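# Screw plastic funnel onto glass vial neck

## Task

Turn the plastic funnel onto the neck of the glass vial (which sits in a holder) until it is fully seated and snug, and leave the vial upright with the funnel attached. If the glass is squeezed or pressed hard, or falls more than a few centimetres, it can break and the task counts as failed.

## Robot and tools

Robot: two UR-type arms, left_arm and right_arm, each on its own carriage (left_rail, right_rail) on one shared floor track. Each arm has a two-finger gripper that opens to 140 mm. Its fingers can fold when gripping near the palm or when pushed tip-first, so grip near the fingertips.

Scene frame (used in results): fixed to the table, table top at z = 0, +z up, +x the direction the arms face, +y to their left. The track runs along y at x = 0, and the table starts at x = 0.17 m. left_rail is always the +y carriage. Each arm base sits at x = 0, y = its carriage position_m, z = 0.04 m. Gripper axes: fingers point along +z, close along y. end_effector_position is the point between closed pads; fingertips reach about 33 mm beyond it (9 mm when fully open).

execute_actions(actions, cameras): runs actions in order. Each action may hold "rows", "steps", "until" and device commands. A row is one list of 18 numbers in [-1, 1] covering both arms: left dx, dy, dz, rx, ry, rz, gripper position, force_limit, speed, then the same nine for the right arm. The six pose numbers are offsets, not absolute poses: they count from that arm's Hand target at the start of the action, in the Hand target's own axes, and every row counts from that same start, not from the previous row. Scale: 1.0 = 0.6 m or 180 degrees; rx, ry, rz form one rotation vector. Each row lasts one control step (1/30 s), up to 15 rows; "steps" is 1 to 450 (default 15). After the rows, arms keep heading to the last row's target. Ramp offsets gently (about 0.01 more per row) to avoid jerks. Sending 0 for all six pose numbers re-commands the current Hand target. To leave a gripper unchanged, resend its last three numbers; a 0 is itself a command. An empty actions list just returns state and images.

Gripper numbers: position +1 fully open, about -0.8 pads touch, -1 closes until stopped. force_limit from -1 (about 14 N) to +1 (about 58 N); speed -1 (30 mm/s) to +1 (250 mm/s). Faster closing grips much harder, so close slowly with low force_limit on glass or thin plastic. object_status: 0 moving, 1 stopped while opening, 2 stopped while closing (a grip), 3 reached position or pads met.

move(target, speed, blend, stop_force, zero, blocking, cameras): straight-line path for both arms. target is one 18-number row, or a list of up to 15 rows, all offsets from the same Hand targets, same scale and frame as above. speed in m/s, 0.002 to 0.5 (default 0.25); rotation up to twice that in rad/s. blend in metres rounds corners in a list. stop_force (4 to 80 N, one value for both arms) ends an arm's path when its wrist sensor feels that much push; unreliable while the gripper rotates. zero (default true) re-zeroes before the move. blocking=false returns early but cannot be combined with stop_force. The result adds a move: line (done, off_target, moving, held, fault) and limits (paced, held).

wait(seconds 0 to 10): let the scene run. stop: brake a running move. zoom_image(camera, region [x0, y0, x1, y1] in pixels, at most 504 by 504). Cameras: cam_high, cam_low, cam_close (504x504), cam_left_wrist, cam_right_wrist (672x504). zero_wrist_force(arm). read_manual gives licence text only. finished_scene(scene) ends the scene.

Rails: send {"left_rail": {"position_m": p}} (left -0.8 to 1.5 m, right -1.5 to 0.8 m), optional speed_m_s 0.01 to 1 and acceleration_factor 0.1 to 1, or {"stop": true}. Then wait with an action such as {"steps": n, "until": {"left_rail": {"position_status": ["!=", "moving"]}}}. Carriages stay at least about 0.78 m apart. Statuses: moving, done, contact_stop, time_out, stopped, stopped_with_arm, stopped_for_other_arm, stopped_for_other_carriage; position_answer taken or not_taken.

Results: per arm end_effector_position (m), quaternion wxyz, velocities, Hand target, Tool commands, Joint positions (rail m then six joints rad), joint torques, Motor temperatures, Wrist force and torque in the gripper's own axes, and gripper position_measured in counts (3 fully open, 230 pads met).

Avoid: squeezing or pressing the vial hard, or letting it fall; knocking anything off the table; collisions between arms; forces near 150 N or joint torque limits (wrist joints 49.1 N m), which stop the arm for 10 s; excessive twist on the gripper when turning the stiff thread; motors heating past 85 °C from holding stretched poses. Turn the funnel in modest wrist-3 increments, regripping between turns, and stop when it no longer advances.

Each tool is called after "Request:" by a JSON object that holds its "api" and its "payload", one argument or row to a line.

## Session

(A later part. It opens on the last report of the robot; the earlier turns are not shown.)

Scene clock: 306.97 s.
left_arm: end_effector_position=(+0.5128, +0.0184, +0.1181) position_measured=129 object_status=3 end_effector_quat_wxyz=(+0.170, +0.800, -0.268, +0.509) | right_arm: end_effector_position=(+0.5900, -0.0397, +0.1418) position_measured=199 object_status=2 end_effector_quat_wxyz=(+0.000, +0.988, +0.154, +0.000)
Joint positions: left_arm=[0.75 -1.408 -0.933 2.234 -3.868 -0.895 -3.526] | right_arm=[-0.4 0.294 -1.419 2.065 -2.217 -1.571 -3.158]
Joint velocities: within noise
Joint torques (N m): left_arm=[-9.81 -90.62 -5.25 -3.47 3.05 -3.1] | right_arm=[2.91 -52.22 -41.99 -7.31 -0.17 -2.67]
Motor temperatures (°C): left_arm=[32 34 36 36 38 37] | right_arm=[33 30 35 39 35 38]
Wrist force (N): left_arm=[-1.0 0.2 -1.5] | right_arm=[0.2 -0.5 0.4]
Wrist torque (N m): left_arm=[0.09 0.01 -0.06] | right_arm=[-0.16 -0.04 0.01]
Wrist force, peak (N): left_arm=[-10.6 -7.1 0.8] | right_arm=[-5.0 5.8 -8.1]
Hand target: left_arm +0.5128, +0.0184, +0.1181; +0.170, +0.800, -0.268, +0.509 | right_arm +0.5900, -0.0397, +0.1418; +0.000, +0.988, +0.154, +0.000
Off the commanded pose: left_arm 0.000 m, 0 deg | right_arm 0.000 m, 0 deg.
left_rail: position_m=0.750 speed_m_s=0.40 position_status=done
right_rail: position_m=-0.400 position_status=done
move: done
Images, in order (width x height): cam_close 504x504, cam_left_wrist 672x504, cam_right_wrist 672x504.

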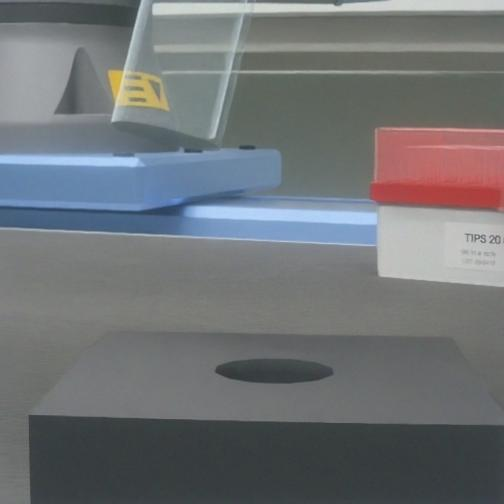

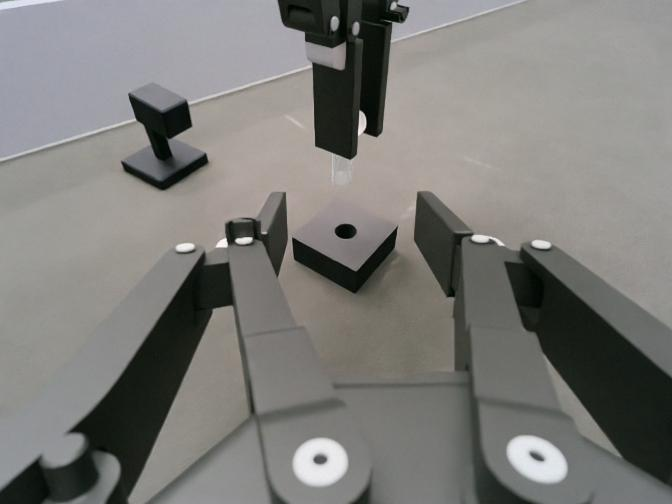

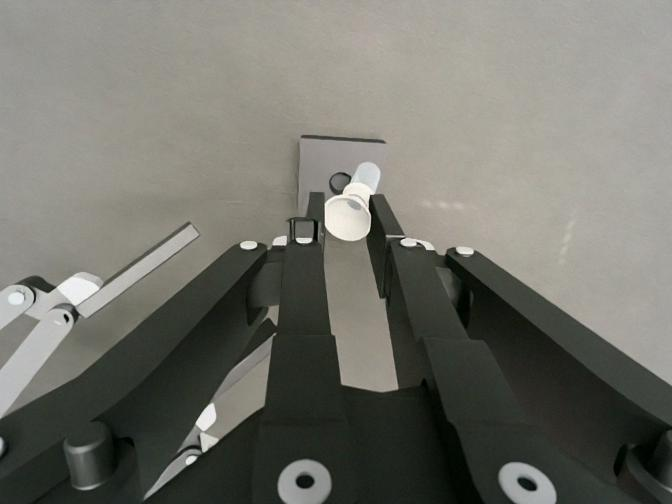

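Request:
{"api": "move", "payload": {
  "target": [
    [-0.031,0,0.0198,0,0.078,0,0,-1,-1,0,0,0,0,0,0,-1,0.5,-1],
    [0.005,0,0.165,0,0.078,0,0,-1,-1,0,0,0,0,0,0,-1,0.5,-1]
  ],
  "cameras": ["cam_left_wrist","cam_close","cam_right_wrist"],
  "speed": 0.07
}}

Request:
{"api": "zoom_image", "payload": {
  "camera": "cam_left_wrist",
  "region": [240, 60, 460, 280]
}}

Scene clock: 320.93 s.
left_arm: end_effector_position=(+0.5147, +0.0171, +0.0996) position_measured=129 object_status=3 end_effector_quat_wxyz=(+0.196, +0.743, -0.249, +0.589) | right_arm: end_effector_position=(+0.5900, -0.0397, +0.1418) position_measured=199 object_status=2 end_effector_quat_wxyz=(+0.000, +0.988, +0.154, +0.000)
Joint positions: left_arm=[0.75 -1.433 -0.734 2.182 -4.268 -0.809 -3.367] | right_arm=[-0.4 0.294 -1.419 2.065 -2.217 -1.571 -3.158]
Joint velocities: within noise
Joint torques (N m): left_arm=[2.16 -77.72 -8.27 -4.31 0.54 -0.81] | right_arm=[4.36 -52.91 -43.81 -4.81 0.62 -1.68]
Motor temperatures (°C): left_arm=[32 34 36 36 38 37] | right_arm=[33 30 35 39 35 38]
Wrist force (N): left_arm=[-1.5 -0.3 -1.6] | right_arm=[0.0 -0.1 0.5]
Wrist torque (N m): left_arm=[-0.01 0.04 -0.09] | right_arm=[-0.06 0.02 0.01]
Wrist force, peak (N): left_arm=[-3.4 1.0 -0.3] | right_arm=[0.1 -1.1 0.7]
Hand target: left_arm +0.5147, +0.0171, +0.0996; +0.196, +0.743, -0.249, +0.589 (not the last commanded pose) | right_arm +0.5900, -0.0397, +0.1418; +0.000, +0.988, +0.154, +0.000
Tool commands: left_gripper/position=+0.003922 left_gripper/force_limit=-1.0 left_gripper/speed=-1.0 right_gripper/position=-1.0 right_gripper/force_limit=+0.5 right_gripper/speed=-1.0
Off the commanded pose: left_arm 0.091 m, 2 deg | right_arm 0.000 m, 0 deg.
FORCE FAULT: contact force on the left arm reached its limit, and that arm stopped for 10 seconds. The contact can be on any part of that arm, not only on its tool. That arm's remaining commands of this call were not run. That arm's target is now where it stood when the stop ended, not its last command. That arm accepts commands again.
left_rail: position_m=0.750 speed_m_s=0.40 position_status=done
right_rail: position_m=-0.400 position_status=done
move: fault (left_arm); path passed 0 of 2 targets
Images, in order (width x height): cam_close 504x504, cam_left_wrist 672x504, cam_right_wrist 672x504.

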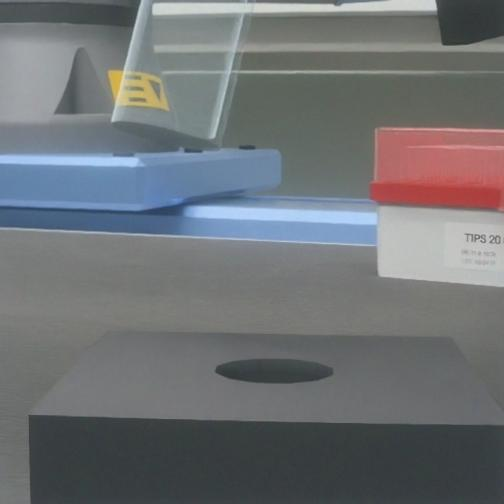

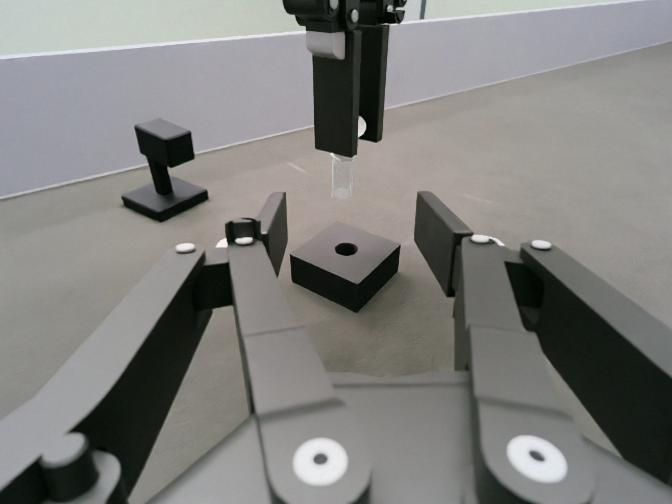

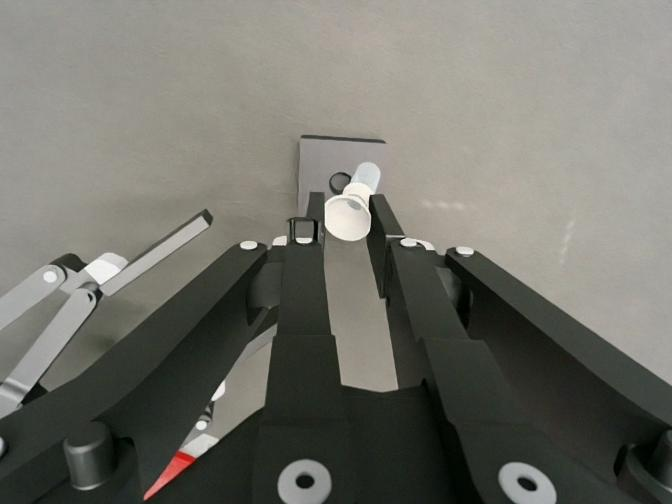

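Scaled by 2.291 from the camera's 672x504 image, which has a finer 960x720 frame.

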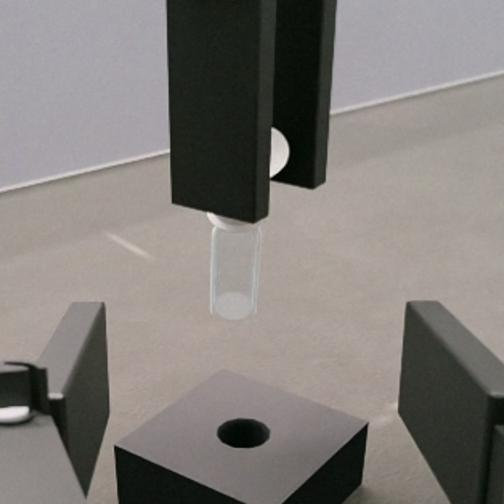

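Request:
{"api": "execute_actions", "payload": {
  "actions": [],
  "cameras": ["cam_low","cam_high"]
}}

Scene clock: 321.47 s.
left_arm: end_effector_position=(+0.5147, +0.0171, +0.0996) position_measured=129 object_status=3 end_effector_quat_wxyz=(+0.196, +0.743, -0.249, +0.589) | right_arm: end_effector_position=(+0.5900, -0.0397, +0.1418) position_measured=199 object_status=2 end_effector_quat_wxyz=(+0.000, +0.988, +0.154, +0.000)
Joint positions: left_arm=[0.75 -1.433 -0.734 2.182 -4.268 -0.809 -3.367] | right_arm=[-0.4 0.294 -1.419 2.065 -2.217 -1.571 -3.158]
Joint velocities: within noise
Joint torques (N m): left_arm=[2.18 -77.23 -8.41 -3.75 0.24 -0.65] | right_arm=[2.73 -52.85 -43.45 -5 0.88 -1.58]
Motor temperatures (°C): left_arm=[32 34 36 36 38 37] | right_arm=[33 30 35 39 35 38]
Wrist force (N): left_arm=[-1.6 -0.5 -1.6] | right_arm=[0.2 -0.4 0.0]
Wrist torque (N m): left_arm=[-0.05 0.07 -0.09] | right_arm=[-0.13 -0.02 0.01]
Wrist force, peak (N): left_arm=[-1.8 -0.7 -1.9] | right_arm=[0.2 -0.6 0.9]
Hand target: left_arm +0.5147, +0.0171, +0.0996; +0.196, +0.743, -0.249, +0.589 (not the last commanded pose) | right_arm +0.5900, -0.0397, +0.1418; +0.000, +0.988, +0.154, +0.000
Tool commands: left_gripper/position=+0.003922 left_gripper/force_limit=-1.0 left_gripper/speed=-1.0 right_gripper/position=-1.0 right_gripper/force_limit=+0.5 right_gripper/speed=-1.0
Off the commanded pose: left_arm 0.091 m, 2 deg | right_arm 0.000 m, 0 deg.
left_rail: position_m=0.750 speed_m_s=0.40 position_status=done
right_rail: position_m=-0.400 position_status=done
Images, in order (width x height): cam_high 504x504, cam_low 504x504.

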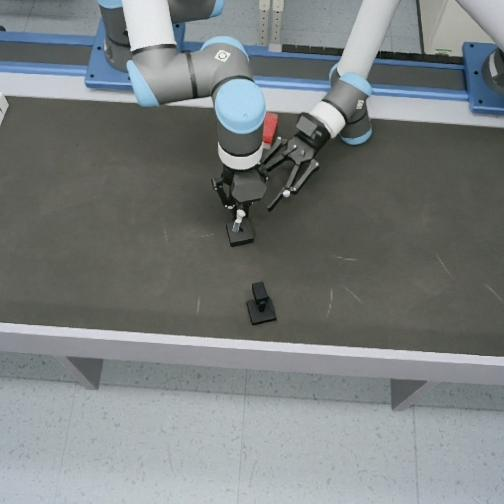

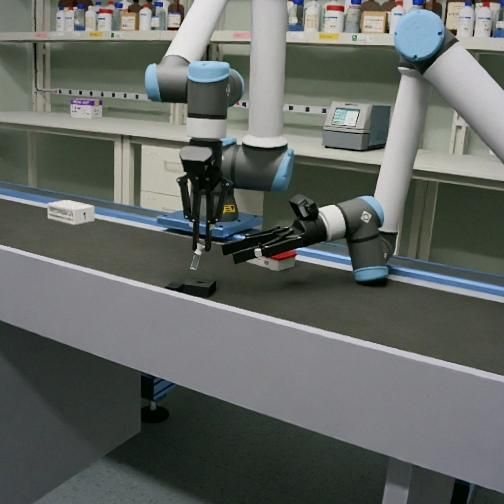

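Request:
{"api": "move", "payload": {
  "target": [0.131,0,-0.025,0,0,0,0,-1,-1,0,0,-0.1167,0,0,0,-1,0.5,-1],
  "cameras": ["cam_left_wrist"],
  "speed": 0.06
}}

Scene clock: 324.07 s.
left_arm: end_effector_position=(+0.5174, +0.0150, +0.1795) position_measured=129 object_status=3 end_effector_quat_wxyz=(+0.196, +0.743, -0.249, +0.589) | right_arm: end_effector_position=(+0.5900, -0.0397, +0.2117) position_measured=199 object_status=2 end_effector_quat_wxyz=(+0.000, +0.988, +0.154, +0.000)
Joint positions: left_arm=[0.75 -1.429 -0.891 2.209 -4.139 -0.813 -3.365] | right_arm=[-0.4 0.294 -1.489 1.999 -2.081 -1.571 -3.158]
Joint velocities: within noise
Joint torques (N m): left_arm=[10.23 -94.07 -3.08 -1.56 -2.18 -2.81] | right_arm=[2.11 -71.7 -49.64 -1.36 1.57 1.29]
Motor temperatures (°C): left_arm=[32 34 36 36 38 37] | right_arm=[33 30 35 39 35 38]
Wrist force (N): left_arm=[-1.5 -0.4 -1.9] | right_arm=[-0.2 -0.4 0.6]
Wrist torque (N m): left_arm=[-0.04 0.06 -0.08] | right_arm=[-0.12 0.04 0.03]
Wrist force, peak (N): left_arm=[-3.3 -0.2 -1.2] | right_arm=[0.4 -0.1 1.5]
Hand target: left_arm +0.5174, +0.0150, +0.1795; +0.196, +0.743, -0.249, +0.589 | right_arm +0.5900, -0.0397, +0.2118; +0.000, +0.988, +0.154, +0.000
Off the commanded pose: left_arm 0.000 m, 0 deg | right_arm 0.000 m, 0 deg.
left_rail: position_m=0.750 speed_m_s=0.40 position_status=done
right_rail: position_m=-0.400 position_status=done
move: done
Images, in order (width x height): cam_left_wrist 672x504.

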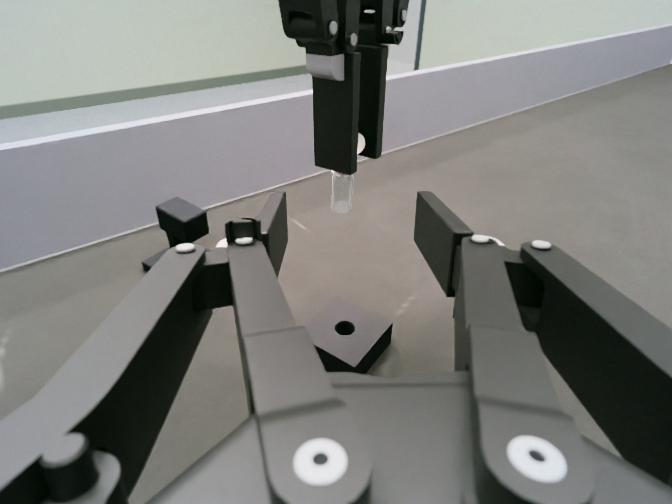

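Request:
{"api": "move", "payload": {
  "target": [-0.0158,0,0.15,0,0,0,0,-1,-1,0,0,0,0,0,0,-1,0.5,-1],
  "cameras": ["cam_left_wrist","cam_right_wrist","cam_low"],
  "speed": 0.05
}}

Request:
{"api": "zoom_image", "payload": {
  "camera": "cam_left_wrist",
  "region": [240, 60, 460, 280]
}}

Request:
{"api": "zoom_image", "payload": {
  "camera": "cam_low",
  "region": [140, 160, 300, 320]
}}

Scene clock: 327.27 s.
left_arm: end_effector_position=(+0.5856, -0.0363, +0.1497) position_measured=129 object_status=3 end_effector_quat_wxyz=(+0.196, +0.743, -0.249, +0.589) | right_arm: end_effector_position=(+0.5900, -0.0397, +0.2118) position_measured=199 object_status=2 end_effector_quat_wxyz=(+0.000, +0.988, +0.154, +0.000)
Joint positions: left_arm=[0.75 -1.334 -0.79 2.041 -4.097 -0.903 -3.327] | right_arm=[-0.4 0.294 -1.489 1.999 -2.081 -1.571 -3.158]
Joint velocities: within noise
Joint torques (N m): left_arm=[11.15 -59.6 -26.1 -1.75 -2.24 1.69] | right_arm=[-9.77 -70.75 -44.69 -3.52 1.74 2.02]
Motor temperatures (°C): left_arm=[32 34 36 36 38 37] | right_arm=[33 30 35 39 35 38]
Wrist force (N): left_arm=[-1.5 -0.5 -1.7] | right_arm=[0.2 -0.3 0.6]
Wrist torque (N m): left_arm=[-0.06 0.07 -0.10] | right_arm=[-0.11 -0.05 0.04]
Wrist force, peak (N): left_arm=[-1.7 -0.9 -2.5] | right_arm=[0.6 -0.4 1.2]
Hand target: left_arm +0.5857, -0.0363, +0.1497; +0.196, +0.743, -0.249, +0.589 | right_arm +0.5900, -0.0397, +0.2118; +0.000, +0.988, +0.154, +0.000
Off the commanded pose: left_arm 0.000 m, 0 deg | right_arm 0.000 m, 0 deg.
left_rail: position_m=0.750 speed_m_s=0.40 position_status=done
right_rail: position_m=-0.400 position_status=done
move: done
Images, in order (width x height): cam_low 504x504, cam_left_wrist 672x504, cam_right_wrist 672x504.

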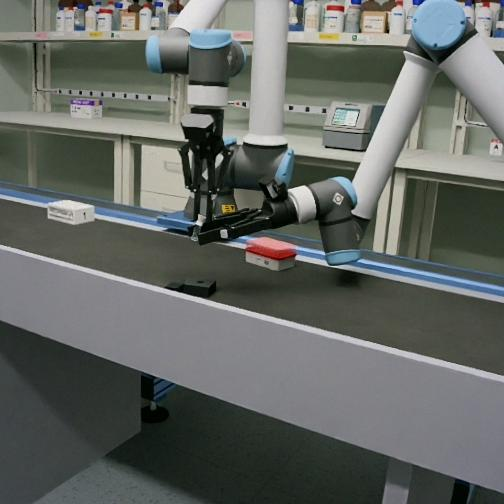

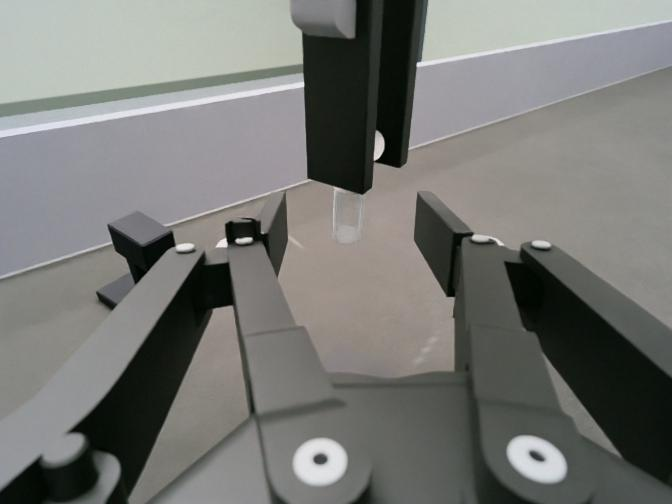

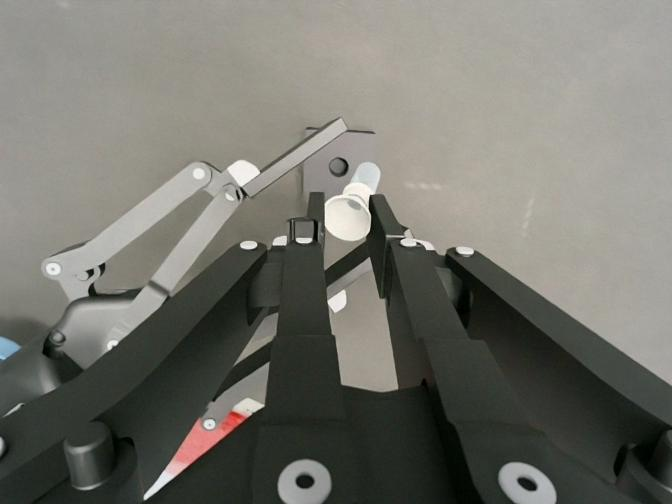

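Scaled by 2.291 from the camera's 672x504 image, which has a finer 960x720 frame.

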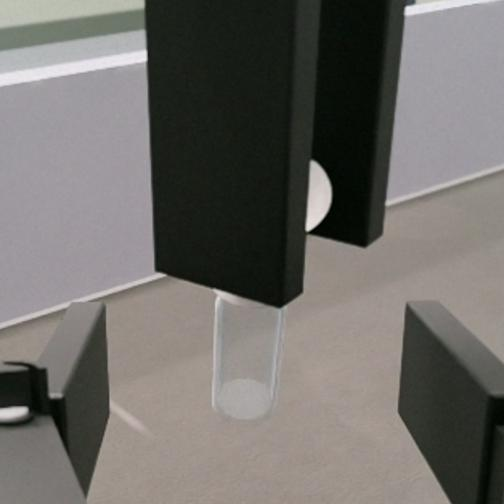

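Scaled by 3.150 from the camera's 504x504 image, which has a finer 720x720 frame.

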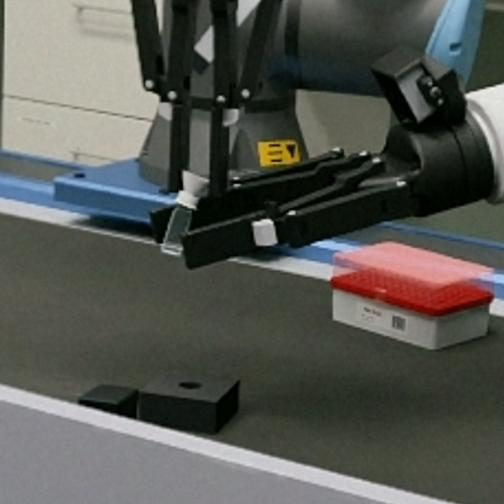

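Request:
{"api": "move", "payload": {
  "target": [
    [0,0,0.015,0,0,0,0,-1,-1,0,0,0,0,0,0,-1,0.5,-1],
    [0,0,0.015,0,0,0,-0.55,-1,-1,0,0,0,0,0,0,-1,0.5,-1]
  ],
  "cameras": ["cam_left_wrist","cam_right_wrist","cam_low"],
  "speed": 0.03
}}

Request:
{"api": "zoom_image", "payload": {
  "camera": "cam_left_wrist",
  "region": [270, 120, 430, 280]
}}

Request:
{"api": "zoom_image", "payload": {
  "camera": "cam_low",
  "region": [160, 190, 260, 290]
}}

Scene clock: 331.30 s.
left_arm: end_effector_position=(+0.5927, -0.0416, +0.1476) position_measured=199 object_status=0 end_effector_quat_wxyz=(+0.196, +0.743, -0.249, +0.589) | right_arm: end_effector_position=(+0.5900, -0.0397, +0.2118) position_measured=199 object_status=2 end_effector_quat_wxyz=(+0.000, +0.988, +0.154, +0.000)
Joint positions: left_arm=[0.75 -1.326 -0.781 2.023 -4.09 -0.911 -3.324] | right_arm=[-0.4 0.294 -1.489 1.999 -2.081 -1.571 -3.158]
Joint velocities: within noise
Joint torques (N m): left_arm=[6.3 -63.62 -24.25 -3.04 -2.01 1.5] | right_arm=[-9.92 -70.64 -39.56 -5.56 2.11 1.9]
Motor temperatures (°C): left_arm=[32 34 36 36 38 37] | right_arm=[33 30 35 39 35 38]
Wrist force (N): left_arm=[-1.4 -0.8 -1.7] | right_arm=[-0.2 -0.3 1.0]
Wrist torque (N m): left_arm=[-0.13 0.02 -0.10] | right_arm=[-0.10 0.06 0.03]
Wrist force, peak (N): left_arm=[-1.6 -0.4 -2.2] | right_arm=[0.0 0.0 1.7]
Hand target: left_arm +0.5927, -0.0416, +0.1476; +0.196, +0.743, -0.249, +0.589 | right_arm +0.5900, -0.0397, +0.2118; +0.000, +0.988, +0.154, +0.000
Off the commanded pose: left_arm 0.000 m, 0 deg | right_arm 0.000 m, 0 deg.
left_rail: position_m=0.750 speed_m_s=0.40 position_status=done
right_rail: position_m=-0.400 position_status=done
move: done
Images, in order (width x height): cam_low 504x504, cam_left_wrist 672x504, cam_right_wrist 672x504.

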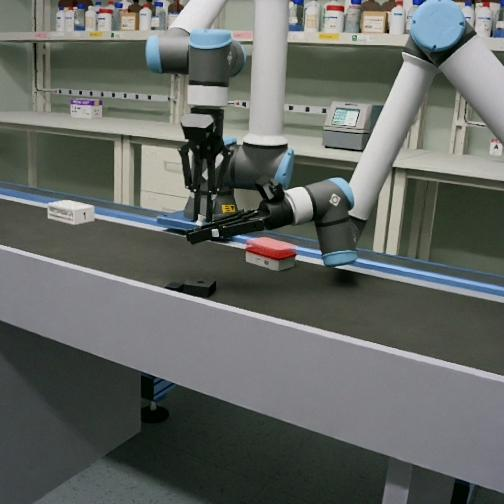

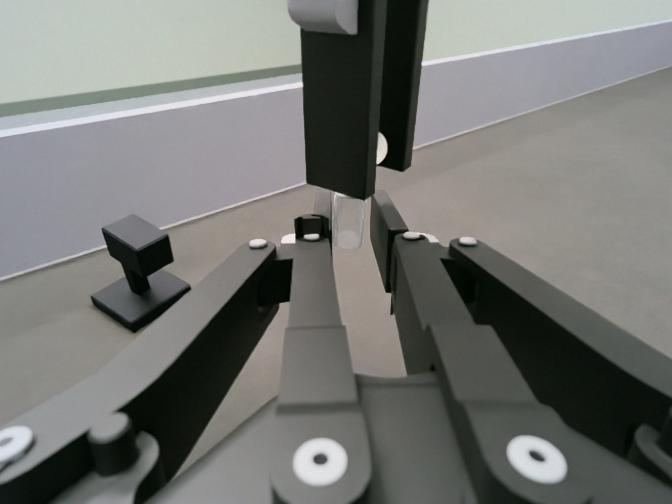

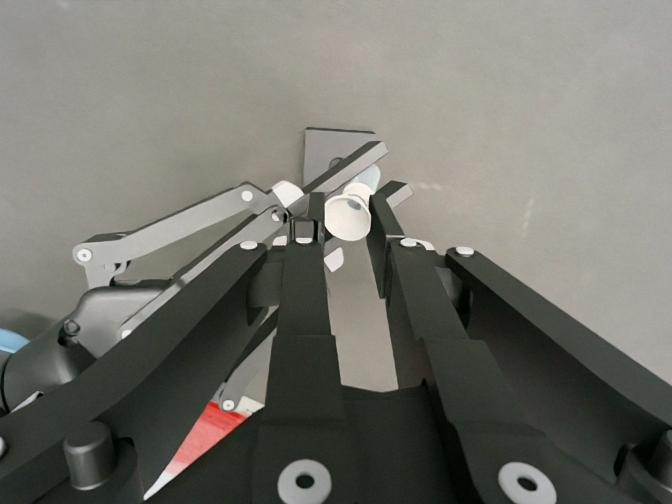

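Scaled by 3.150 from the camera's 672x504 image, which has a finer 960x720 frame.

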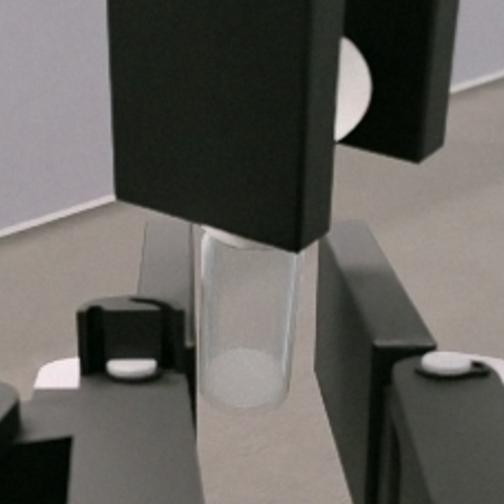

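Scaled by 5.040 from the camera's 504x504 image, which has a finer 720x720 frame.

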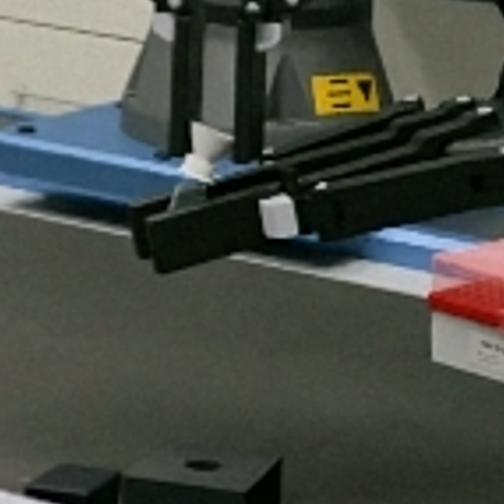

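Request:
{"api": "move", "payload": {
  "target": [
    [0,-0.001,-0.008,0,0,0,-0.55,-1,-1,0,0,0,0,0,0,-1,0.5,-1],
    [0,-0.001,-0.008,0,0,0,-1,-0.05,-1,0,0,0,0,0,0,-1,0.5,-1]
  ],
  "cameras": ["cam_left_wrist"],
  "speed": 0.03
}}

Request:
{"api": "wait", "payload": {
  "seconds": 1,
  "cameras": ["cam_left_wrist","cam_right_wrist","cam_low"]
}}

Request:
{"api": "zoom_image", "payload": {
  "camera": "cam_left_wrist",
  "region": [270, 120, 430, 280]
}}

Request:
{"api": "zoom_image", "payload": {
  "camera": "cam_low",
  "region": [160, 190, 260, 290]
}}

Scene clock: 334.30 s.
left_arm: end_effector_position=(+0.5893, -0.0382, +0.1487) position_measured=209 object_status=0 end_effector_quat_wxyz=(+0.196, +0.743, -0.249, +0.589) | right_arm: end_effector_position=(+0.5900, -0.0397, +0.2118) position_measured=199 object_status=2 end_effector_quat_wxyz=(+0.000, +0.988, +0.154, +0.000)
Joint positions: left_arm=[0.75 -1.33 -0.786 2.033 -4.094 -0.907 -3.326] | right_arm=[-0.4 0.294 -1.489 1.999 -2.081 -1.571 -3.158]
Joint velocities: within noise
Joint torques (N m): left_arm=[-5.16 -103.33 -13.92 -5.95 -1.54 -2.53] | right_arm=[-10.47 -69.71 -36.76 -7.22 2.13 1.92]
Motor temperatures (°C): left_arm=[32 34 36 36 38 37] | right_arm=[33 30 35 39 35 38]
Wrist force (N): left_arm=[-6.6 -7.6 -2.2] | right_arm=[-5.2 5.4 -3.5]
Wrist torque (N m): left_arm=[0.20 0.05 -0.30] | right_arm=[-0.44 -0.17 0.15]
Wrist force, peak (N): left_arm=[-6.5 -8.2 -2.3] | right_arm=[-5.6 6.2 -4.5]
Hand target: left_arm +0.5893, -0.0383, +0.1487; +0.196, +0.743, -0.249, +0.589 | right_arm +0.5900, -0.0397, +0.2118; +0.000, +0.988, +0.154, +0.000
Off the commanded pose: left_arm 0.000 m, 0 deg | right_arm 0.000 m, 0 deg.
left_rail: position_m=0.750 speed_m_s=0.40 position_status=done
right_rail: position_m=-0.400 position_status=done
move: done
Images, in order (width x height): cam_left_wrist 672x504.

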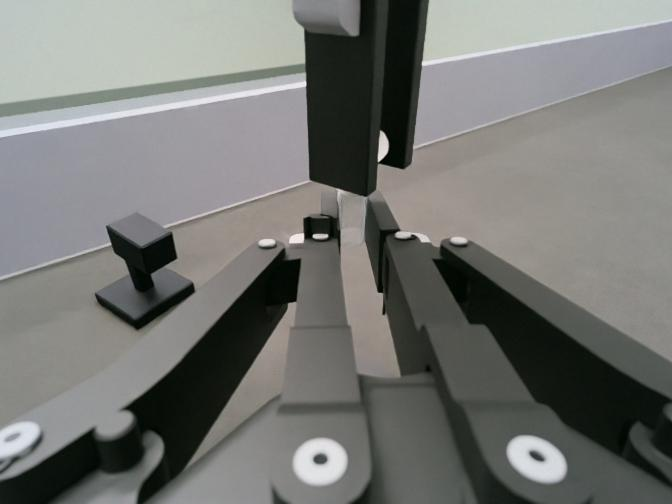

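Scene clock: 335.30 s.
left_arm: end_effector_position=(+0.5893, -0.0383, +0.1487) position_measured=209 object_status=2 end_effector_quat_wxyz=(+0.196, +0.743, -0.249, +0.589) | right_arm: end_effector_position=(+0.5900, -0.0397, +0.2118) position_measured=199 object_status=2 end_effector_quat_wxyz=(+0.000, +0.988, +0.154, +0.000)
Joint positions: left_arm=[0.75 -1.33 -0.786 2.033 -4.094 -0.908 -3.326] | right_arm=[-0.4 0.294 -1.489 1.999 -2.081 -1.571 -3.158]
Joint velocities: within noise
Joint torques (N m): left_arm=[-9.19 -102.69 -27.78 -5.09 -4.7 -1.31] | right_arm=[-10.28 -67.91 -39.74 -7.6 2.28 2.08]
Motor temperatures (°C): left_arm=[32 34 36 36 38 37] | right_arm=[33 30 35 39 35 38]
Wrist force (N): left_arm=[-5.7 -8.1 -2.9] | right_arm=[-5.9 5.8 -3.1]
Wrist torque (N m): left_arm=[0.14 -0.09 -0.31] | right_arm=[-0.42 -0.06 0.15]
Wrist force, peak (N): left_arm=[-6.8 -8.1 -2.4] | right_arm=[-5.4 6.7 -3.4]
Hand target: left_arm +0.5893, -0.0383, +0.1487; +0.196, +0.743, -0.249, +0.589 | right_arm +0.5900, -0.0397, +0.2118; +0.000, +0.988, +0.154, +0.000
Tool commands: left_gripper/position=-1.0 left_gripper/force_limit=-0.05 left_gripper/speed=-1.0 right_gripper/position=-1.0 right_gripper/force_limit=+0.5 right_gripper/speed=-1.0
Off the commanded pose: left_arm 0.000 m, 0 deg | right_arm 0.000 m, 0 deg.
left_rail: position_m=0.750 speed_m_s=0.40 position_status=done
right_rail: position_m=-0.400 position_status=done
wait: 1.00 s
Images, in order (width x height): cam_low 504x504, cam_left_wrist 672x504, cam_right_wrist 672x504.

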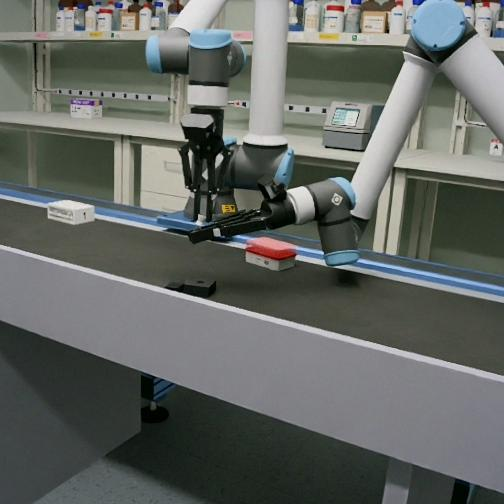

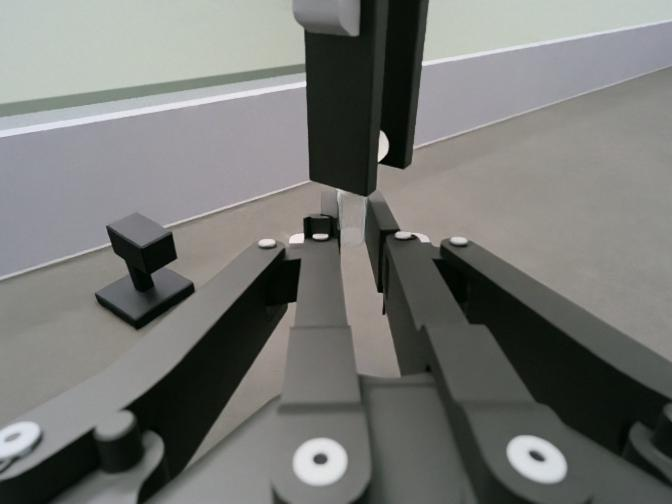

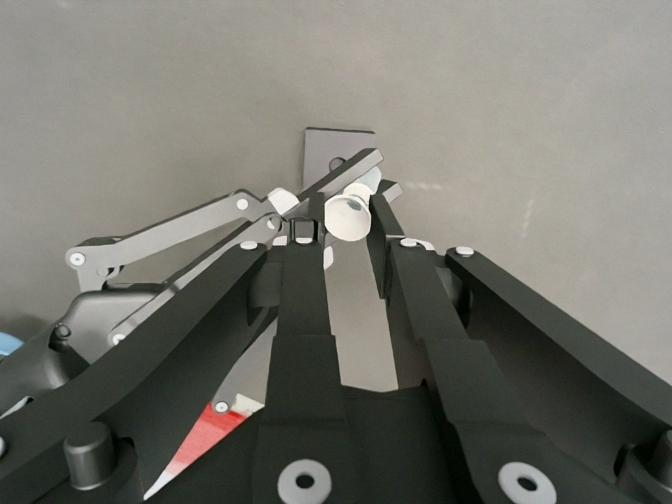

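Scaled by 3.150 from the camera's 672x504 image, which has a finer 960x720 frame.

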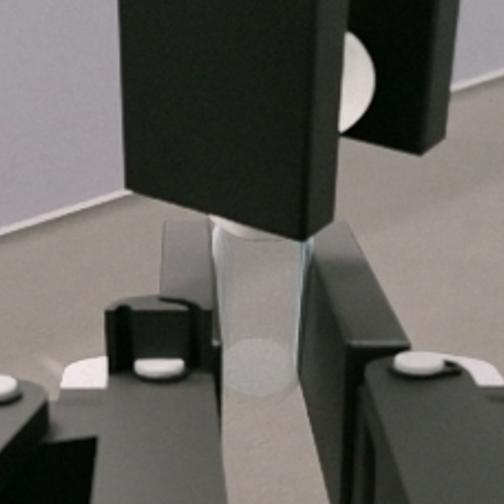

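Scaled by 5.040 from the camera's 504x504 image, which has a finer 720x720 frame.

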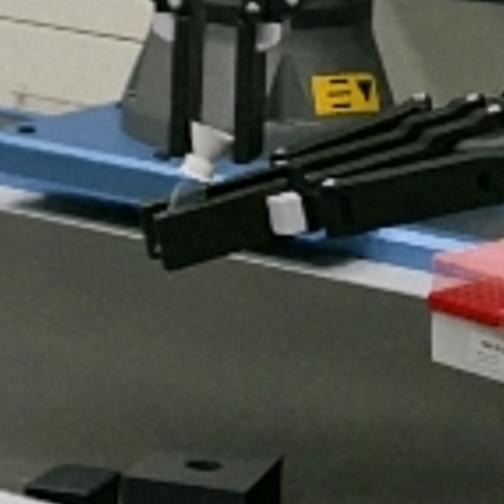

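Request:
{"api": "move", "payload": {
  "target": [
    [0,0,0,0,0,0,-1,-0.05,-1,0,0,0,0,0,0,-0.2,0.5,-1]
  ],
  "cameras": ["cam_left_wrist","cam_right_wrist","cam_low"],
  "speed": 0.03
}}

Request:
{"api": "zoom_image", "payload": {
  "camera": "cam_left_wrist",
  "region": [270, 100, 430, 260]
}}

Request:
{"api": "zoom_image", "payload": {
  "camera": "cam_low",
  "region": [160, 190, 260, 290]
}}

Request:
{"api": "zoom_image", "payload": {
  "camera": "cam_right_wrist",
  "region": [290, 130, 420, 260]
}}

Scene clock: 337.17 s.
left_arm: end_effector_position=(+0.5893, -0.0383, +0.1488) position_measured=209 object_status=2 end_effector_quat_wxyz=(+0.196, +0.743, -0.249, +0.589) | right_arm: end_effector_position=(+0.5900, -0.0397, +0.2118) position_measured=154 object_status=0 end_effector_quat_wxyz=(+0.000, +0.988, +0.154, +0.000)
Joint positions: left_arm=[0.75 -1.33 -0.786 2.033 -4.094 -0.908 -3.326] | right_arm=[-0.4 0.294 -1.489 1.999 -2.081 -1.571 -3.158]
Joint velocities: within noise
Joint torques (N m): left_arm=[-6.68 -102.36 -19.75 -4.32 2.8 0.2] | right_arm=[-10.17 -68.85 -44 -7.24 2.3 2.14]
Motor temperatures (°C): left_arm=[32 34 36 36 38 37] | right_arm=[33 30 35 39 35 38]
Wrist force (N): left_arm=[-1.2 -0.4 -1.5] | right_arm=[-0.1 -0.3 0.4]
Wrist torque (N m): left_arm=[-0.04 -0.05 -0.09] | right_arm=[-0.11 0.03 0.04]
Wrist force, peak (N): left_arm=[-6.3 -8.6 -2.4] | right_arm=[-5.7 6.2 -3.8]
Hand target: left_arm +0.5893, -0.0383, +0.1487; +0.196, +0.743, -0.249, +0.589 | right_arm +0.5900, -0.0397, +0.2118; +0.000, +0.988, +0.154, +0.000
Off the commanded pose: left_arm 0.000 m, 0 deg | right_arm 0.000 m, 0 deg.
left_rail: position_m=0.750 speed_m_s=0.40 position_status=done
right_rail: position_m=-0.400 position_status=done
move: done
Images, in order (width x height): cam_low 504x504, cam_left_wrist 672x504, cam_right_wrist 672x504.

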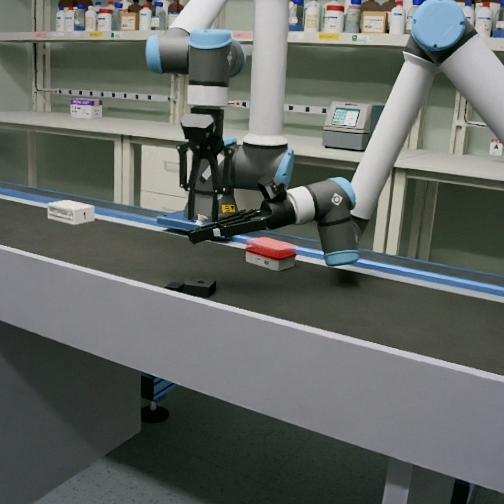

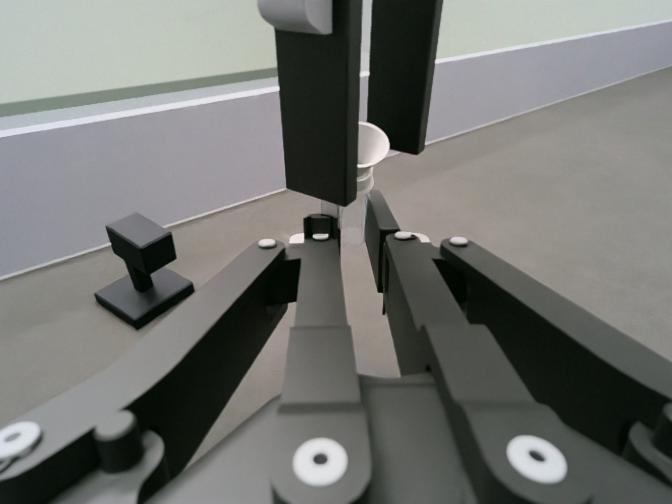

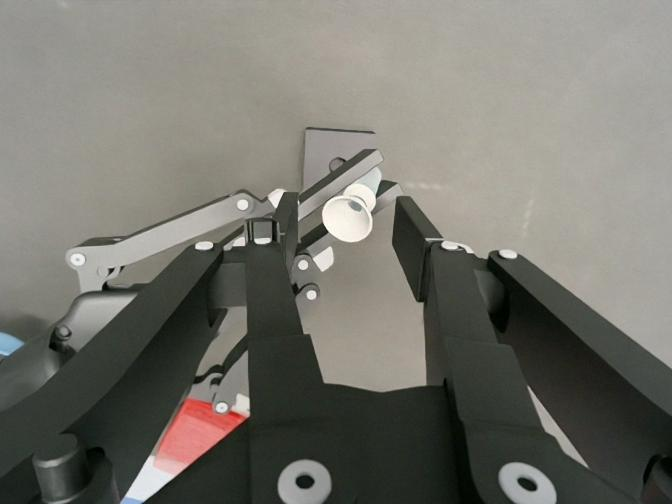

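Scaled by 3.150 from the camera's 672x504 image, which has a finer 960x720 frame.

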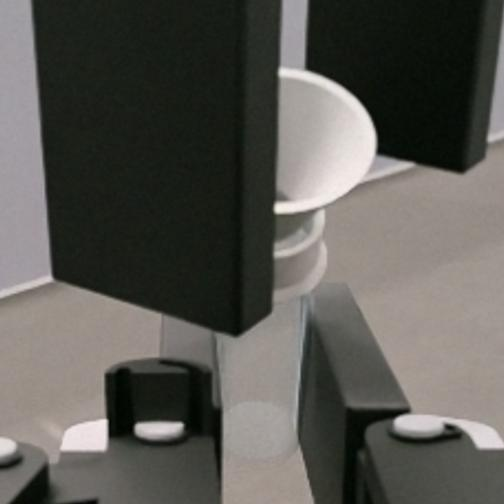

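Scaled by 5.040 from the camera's 504x504 image, which has a finer 720x720 frame.

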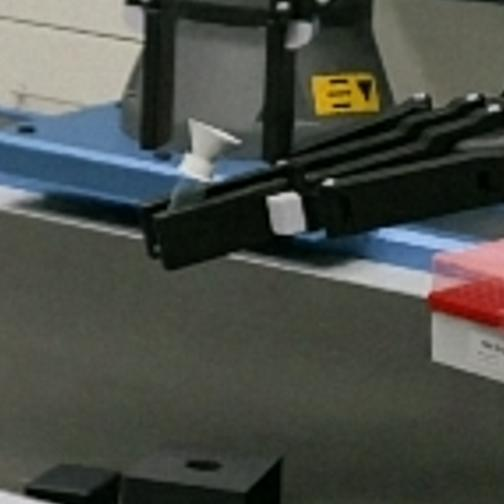

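Scaled by 3.877 from the camera's 672x504 image, which has a finer 960x720 frame.

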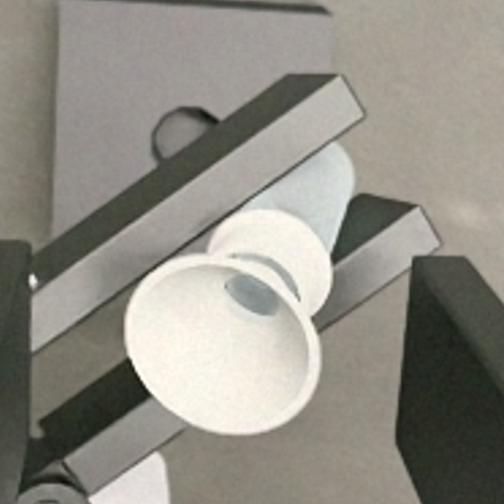

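Request:
{"api": "move", "payload": {
  "target": [
    [0,0,0,0,0,0,-1,-0.05,-1,0,0,-0.12,0,0,0,-0.2,0.5,-1],
    [0,0,0,0,-0.12,0,-1,-0.05,-1,0,0,-0.12,0,0,0,-0.2,0.5,-1]
  ],
  "cameras": ["cam_left_wrist","cam_right_wrist","cam_low"],
  "speed": 0.08
}}

Request:
{"api": "zoom_image", "payload": {
  "camera": "cam_left_wrist",
  "region": [270, 100, 430, 260]
}}

Request:
{"api": "zoom_image", "payload": {
  "camera": "cam_low",
  "region": [160, 190, 260, 290]
}}

Request:
{"api": "zoom_image", "payload": {
  "camera": "cam_right_wrist",
  "region": [290, 110, 420, 240]
}}

Scene clock: 342.33 s.
left_arm: end_effector_position=(+0.5893, -0.0383, +0.1487) position_measured=209 object_status=2 end_effector_quat_wxyz=(+0.146, +0.841, -0.281, +0.439) | right_arm: end_effector_position=(+0.5900, -0.0397, +0.2838) position_measured=154 object_status=3 end_effector_quat_wxyz=(+0.000, +0.988, +0.154, +0.000)
Joint positions: left_arm=[0.75 -1.282 -1.015 2.039 -3.452 -1.06 -3.541] | right_arm=[-0.4 0.294 -1.543 1.917 -1.945 -1.571 -3.158]
Joint velocities: within noise
Joint torques (N m): left_arm=[10.43 -95.41 -37.49 -3.38 -2.06 -2.55] | right_arm=[4.89 -69.42 -47.89 -2.94 3.49 -2.98]
Motor temperatures (°C): left_arm=[32 34 36 36 38 37] | right_arm=[33 30 35 39 35 38]
Wrist force (N): left_arm=[-0.8 0.0 -1.9] | right_arm=[0.0 -0.3 0.2]
Wrist torque (N m): left_arm=[0.04 -0.05 -0.05] | right_arm=[-0.12 -0.02 0.03]
Wrist force, peak (N): left_arm=[-2.2 -0.2 -1.9] | right_arm=[0.0 -0.1 2.6]
Hand target: left_arm +0.5893, -0.0383, +0.1487; +0.146, +0.841, -0.281, +0.439 | right_arm +0.5900, -0.0397, +0.2838; +0.000, +0.988, +0.154, +0.000
Off the commanded pose: left_arm 0.000 m, 0 deg | right_arm 0.000 m, 0 deg.
left_rail: position_m=0.750 speed_m_s=0.40 position_status=done
right_rail: position_m=-0.400 position_status=done
move: done
Images, in order (width x height): cam_low 504x504, cam_left_wrist 672x504, cam_right_wrist 672x504.

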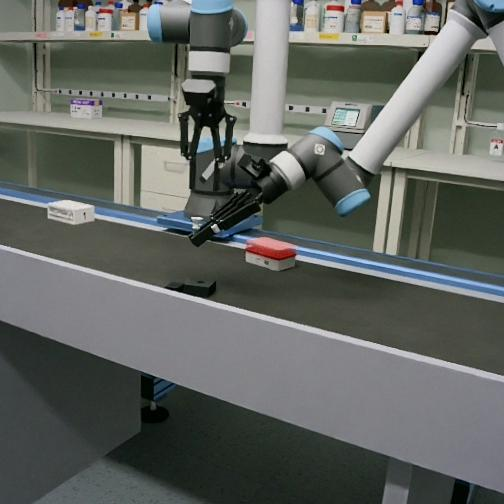

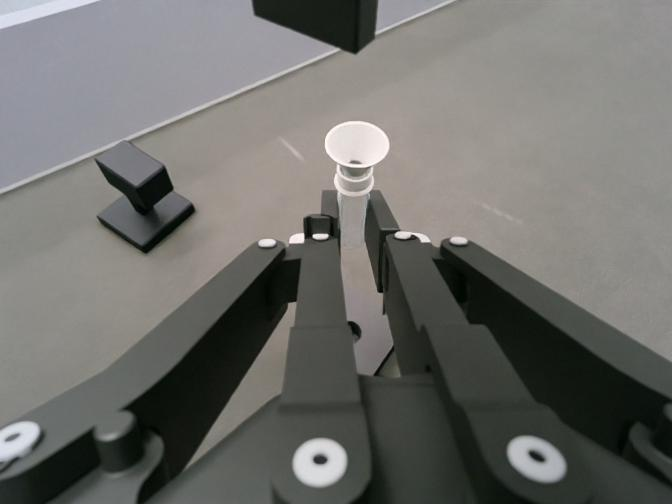

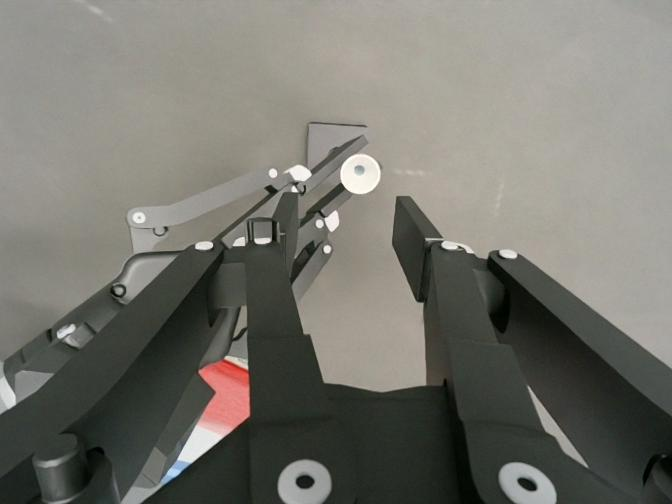

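Scaled by 3.150 from the camera's 672x504 image, which has a finer 960x720 frame.

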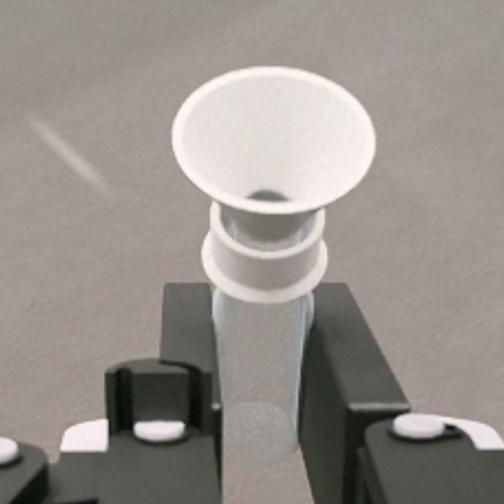

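Scaled by 5.040 from the camera's 504x504 image, which has a finer 720x720 frame.

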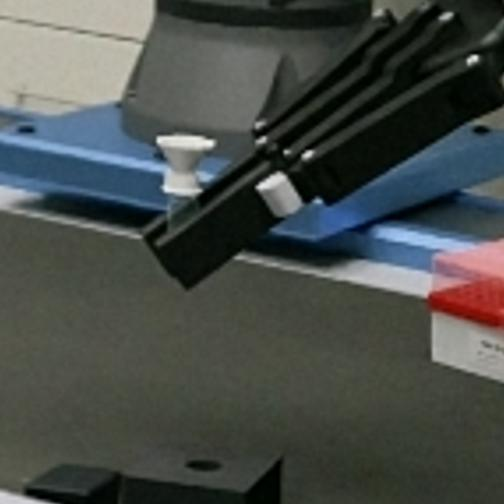

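Scaled by 3.877 from the camera's 672x504 image, which has a finer 960x720 frame.

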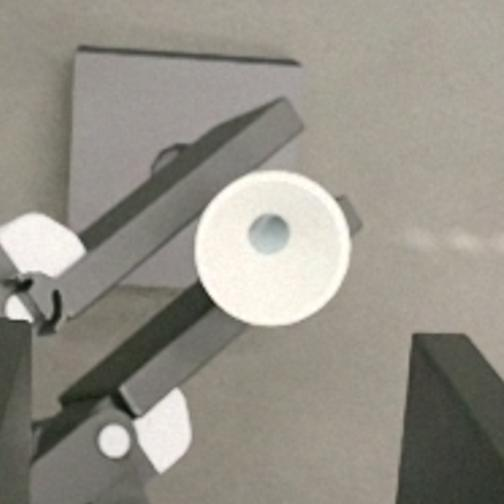

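Request:
{"api": "move", "payload": {
  "target": [0,0,0,0,0,0,-1,-0.05,-1,0.015,0.0167,0.073,0,0,0,-0.2,0.5,-1],
  "cameras": ["cam_left_wrist","cam_right_wrist"],
  "speed": 0.08
}}

Request:
{"api": "zoom_image", "payload": {
  "camera": "cam_right_wrist",
  "region": [270, 130, 420, 280]
}}

Scene clock: 345.33 s.
left_arm: end_effector_position=(+0.5893, -0.0383, +0.1487) position_measured=209 object_status=2 end_effector_quat_wxyz=(+0.146, +0.841, -0.281, +0.439) | right_arm: end_effector_position=(+0.6016, -0.0465, +0.2400) position_measured=154 object_status=3 end_effector_quat_wxyz=(+0.000, +0.988, +0.154, +0.000)
Joint positions: left_arm=[0.75 -1.282 -1.015 2.039 -3.452 -1.06 -3.541] | right_arm=[-0.4 0.279 -1.502 1.957 -2.027 -1.571 -3.173]
Joint velocities: within noise
Joint torques (N m): left_arm=[7.77 -99.17 -33.43 -4.1 -1.72 -2.99] | right_arm=[-12.92 -44.08 -37.19 -8.58 2.24 -3.22]
Motor temperatures (°C): left_arm=[32 34 36 36 38 37] | right_arm=[33 30 35 39 35 38]
Wrist force (N): left_arm=[-0.8 -0.1 -1.6] | right_arm=[0.6 -0.1 0.8]
Wrist torque (N m): left_arm=[0.02 -0.06 -0.06] | right_arm=[-0.05 -0.12 0.03]
Wrist force, peak (N): left_arm=[-1.3 0.3 -2.0] | right_arm=[0.3 0.2 2.0]
Hand target: left_arm +0.5893, -0.0383, +0.1487; +0.146, +0.841, -0.281, +0.439 | right_arm +0.6016, -0.0465, +0.2400; +0.000, +0.988, +0.154, +0.000
Off the commanded pose: left_arm 0.000 m, 0 deg | right_arm 0.000 m, 0 deg.
left_rail: position_m=0.750 speed_m_s=0.40 position_status=done
right_rail: position_m=-0.400 position_status=done
move: done
Images, in order (width x height): cam_left_wrist 672x504, cam_right_wrist 672x504.

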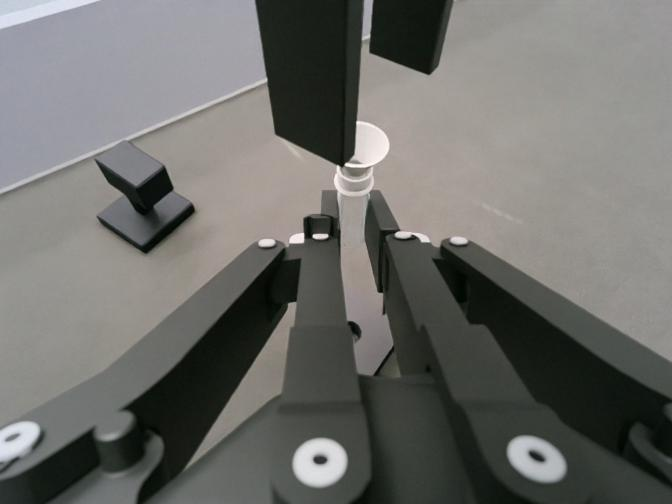

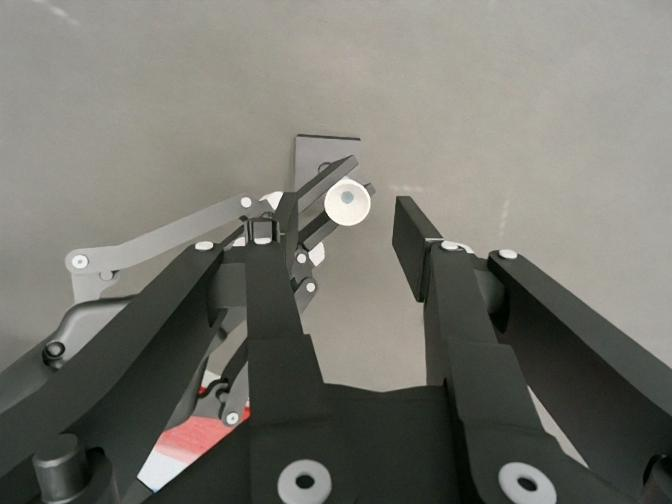

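Scaled by 3.360 from the camera's 672x504 image, which has a finer 960x720 frame.

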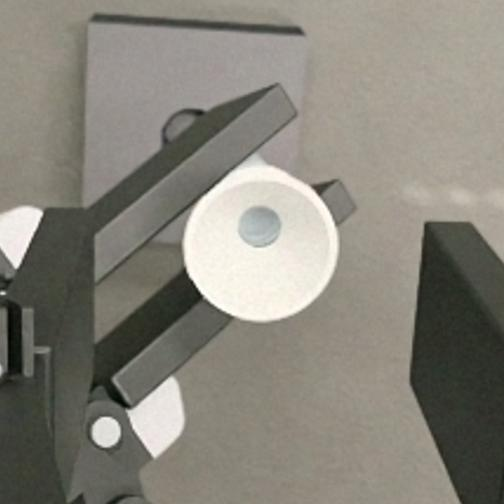

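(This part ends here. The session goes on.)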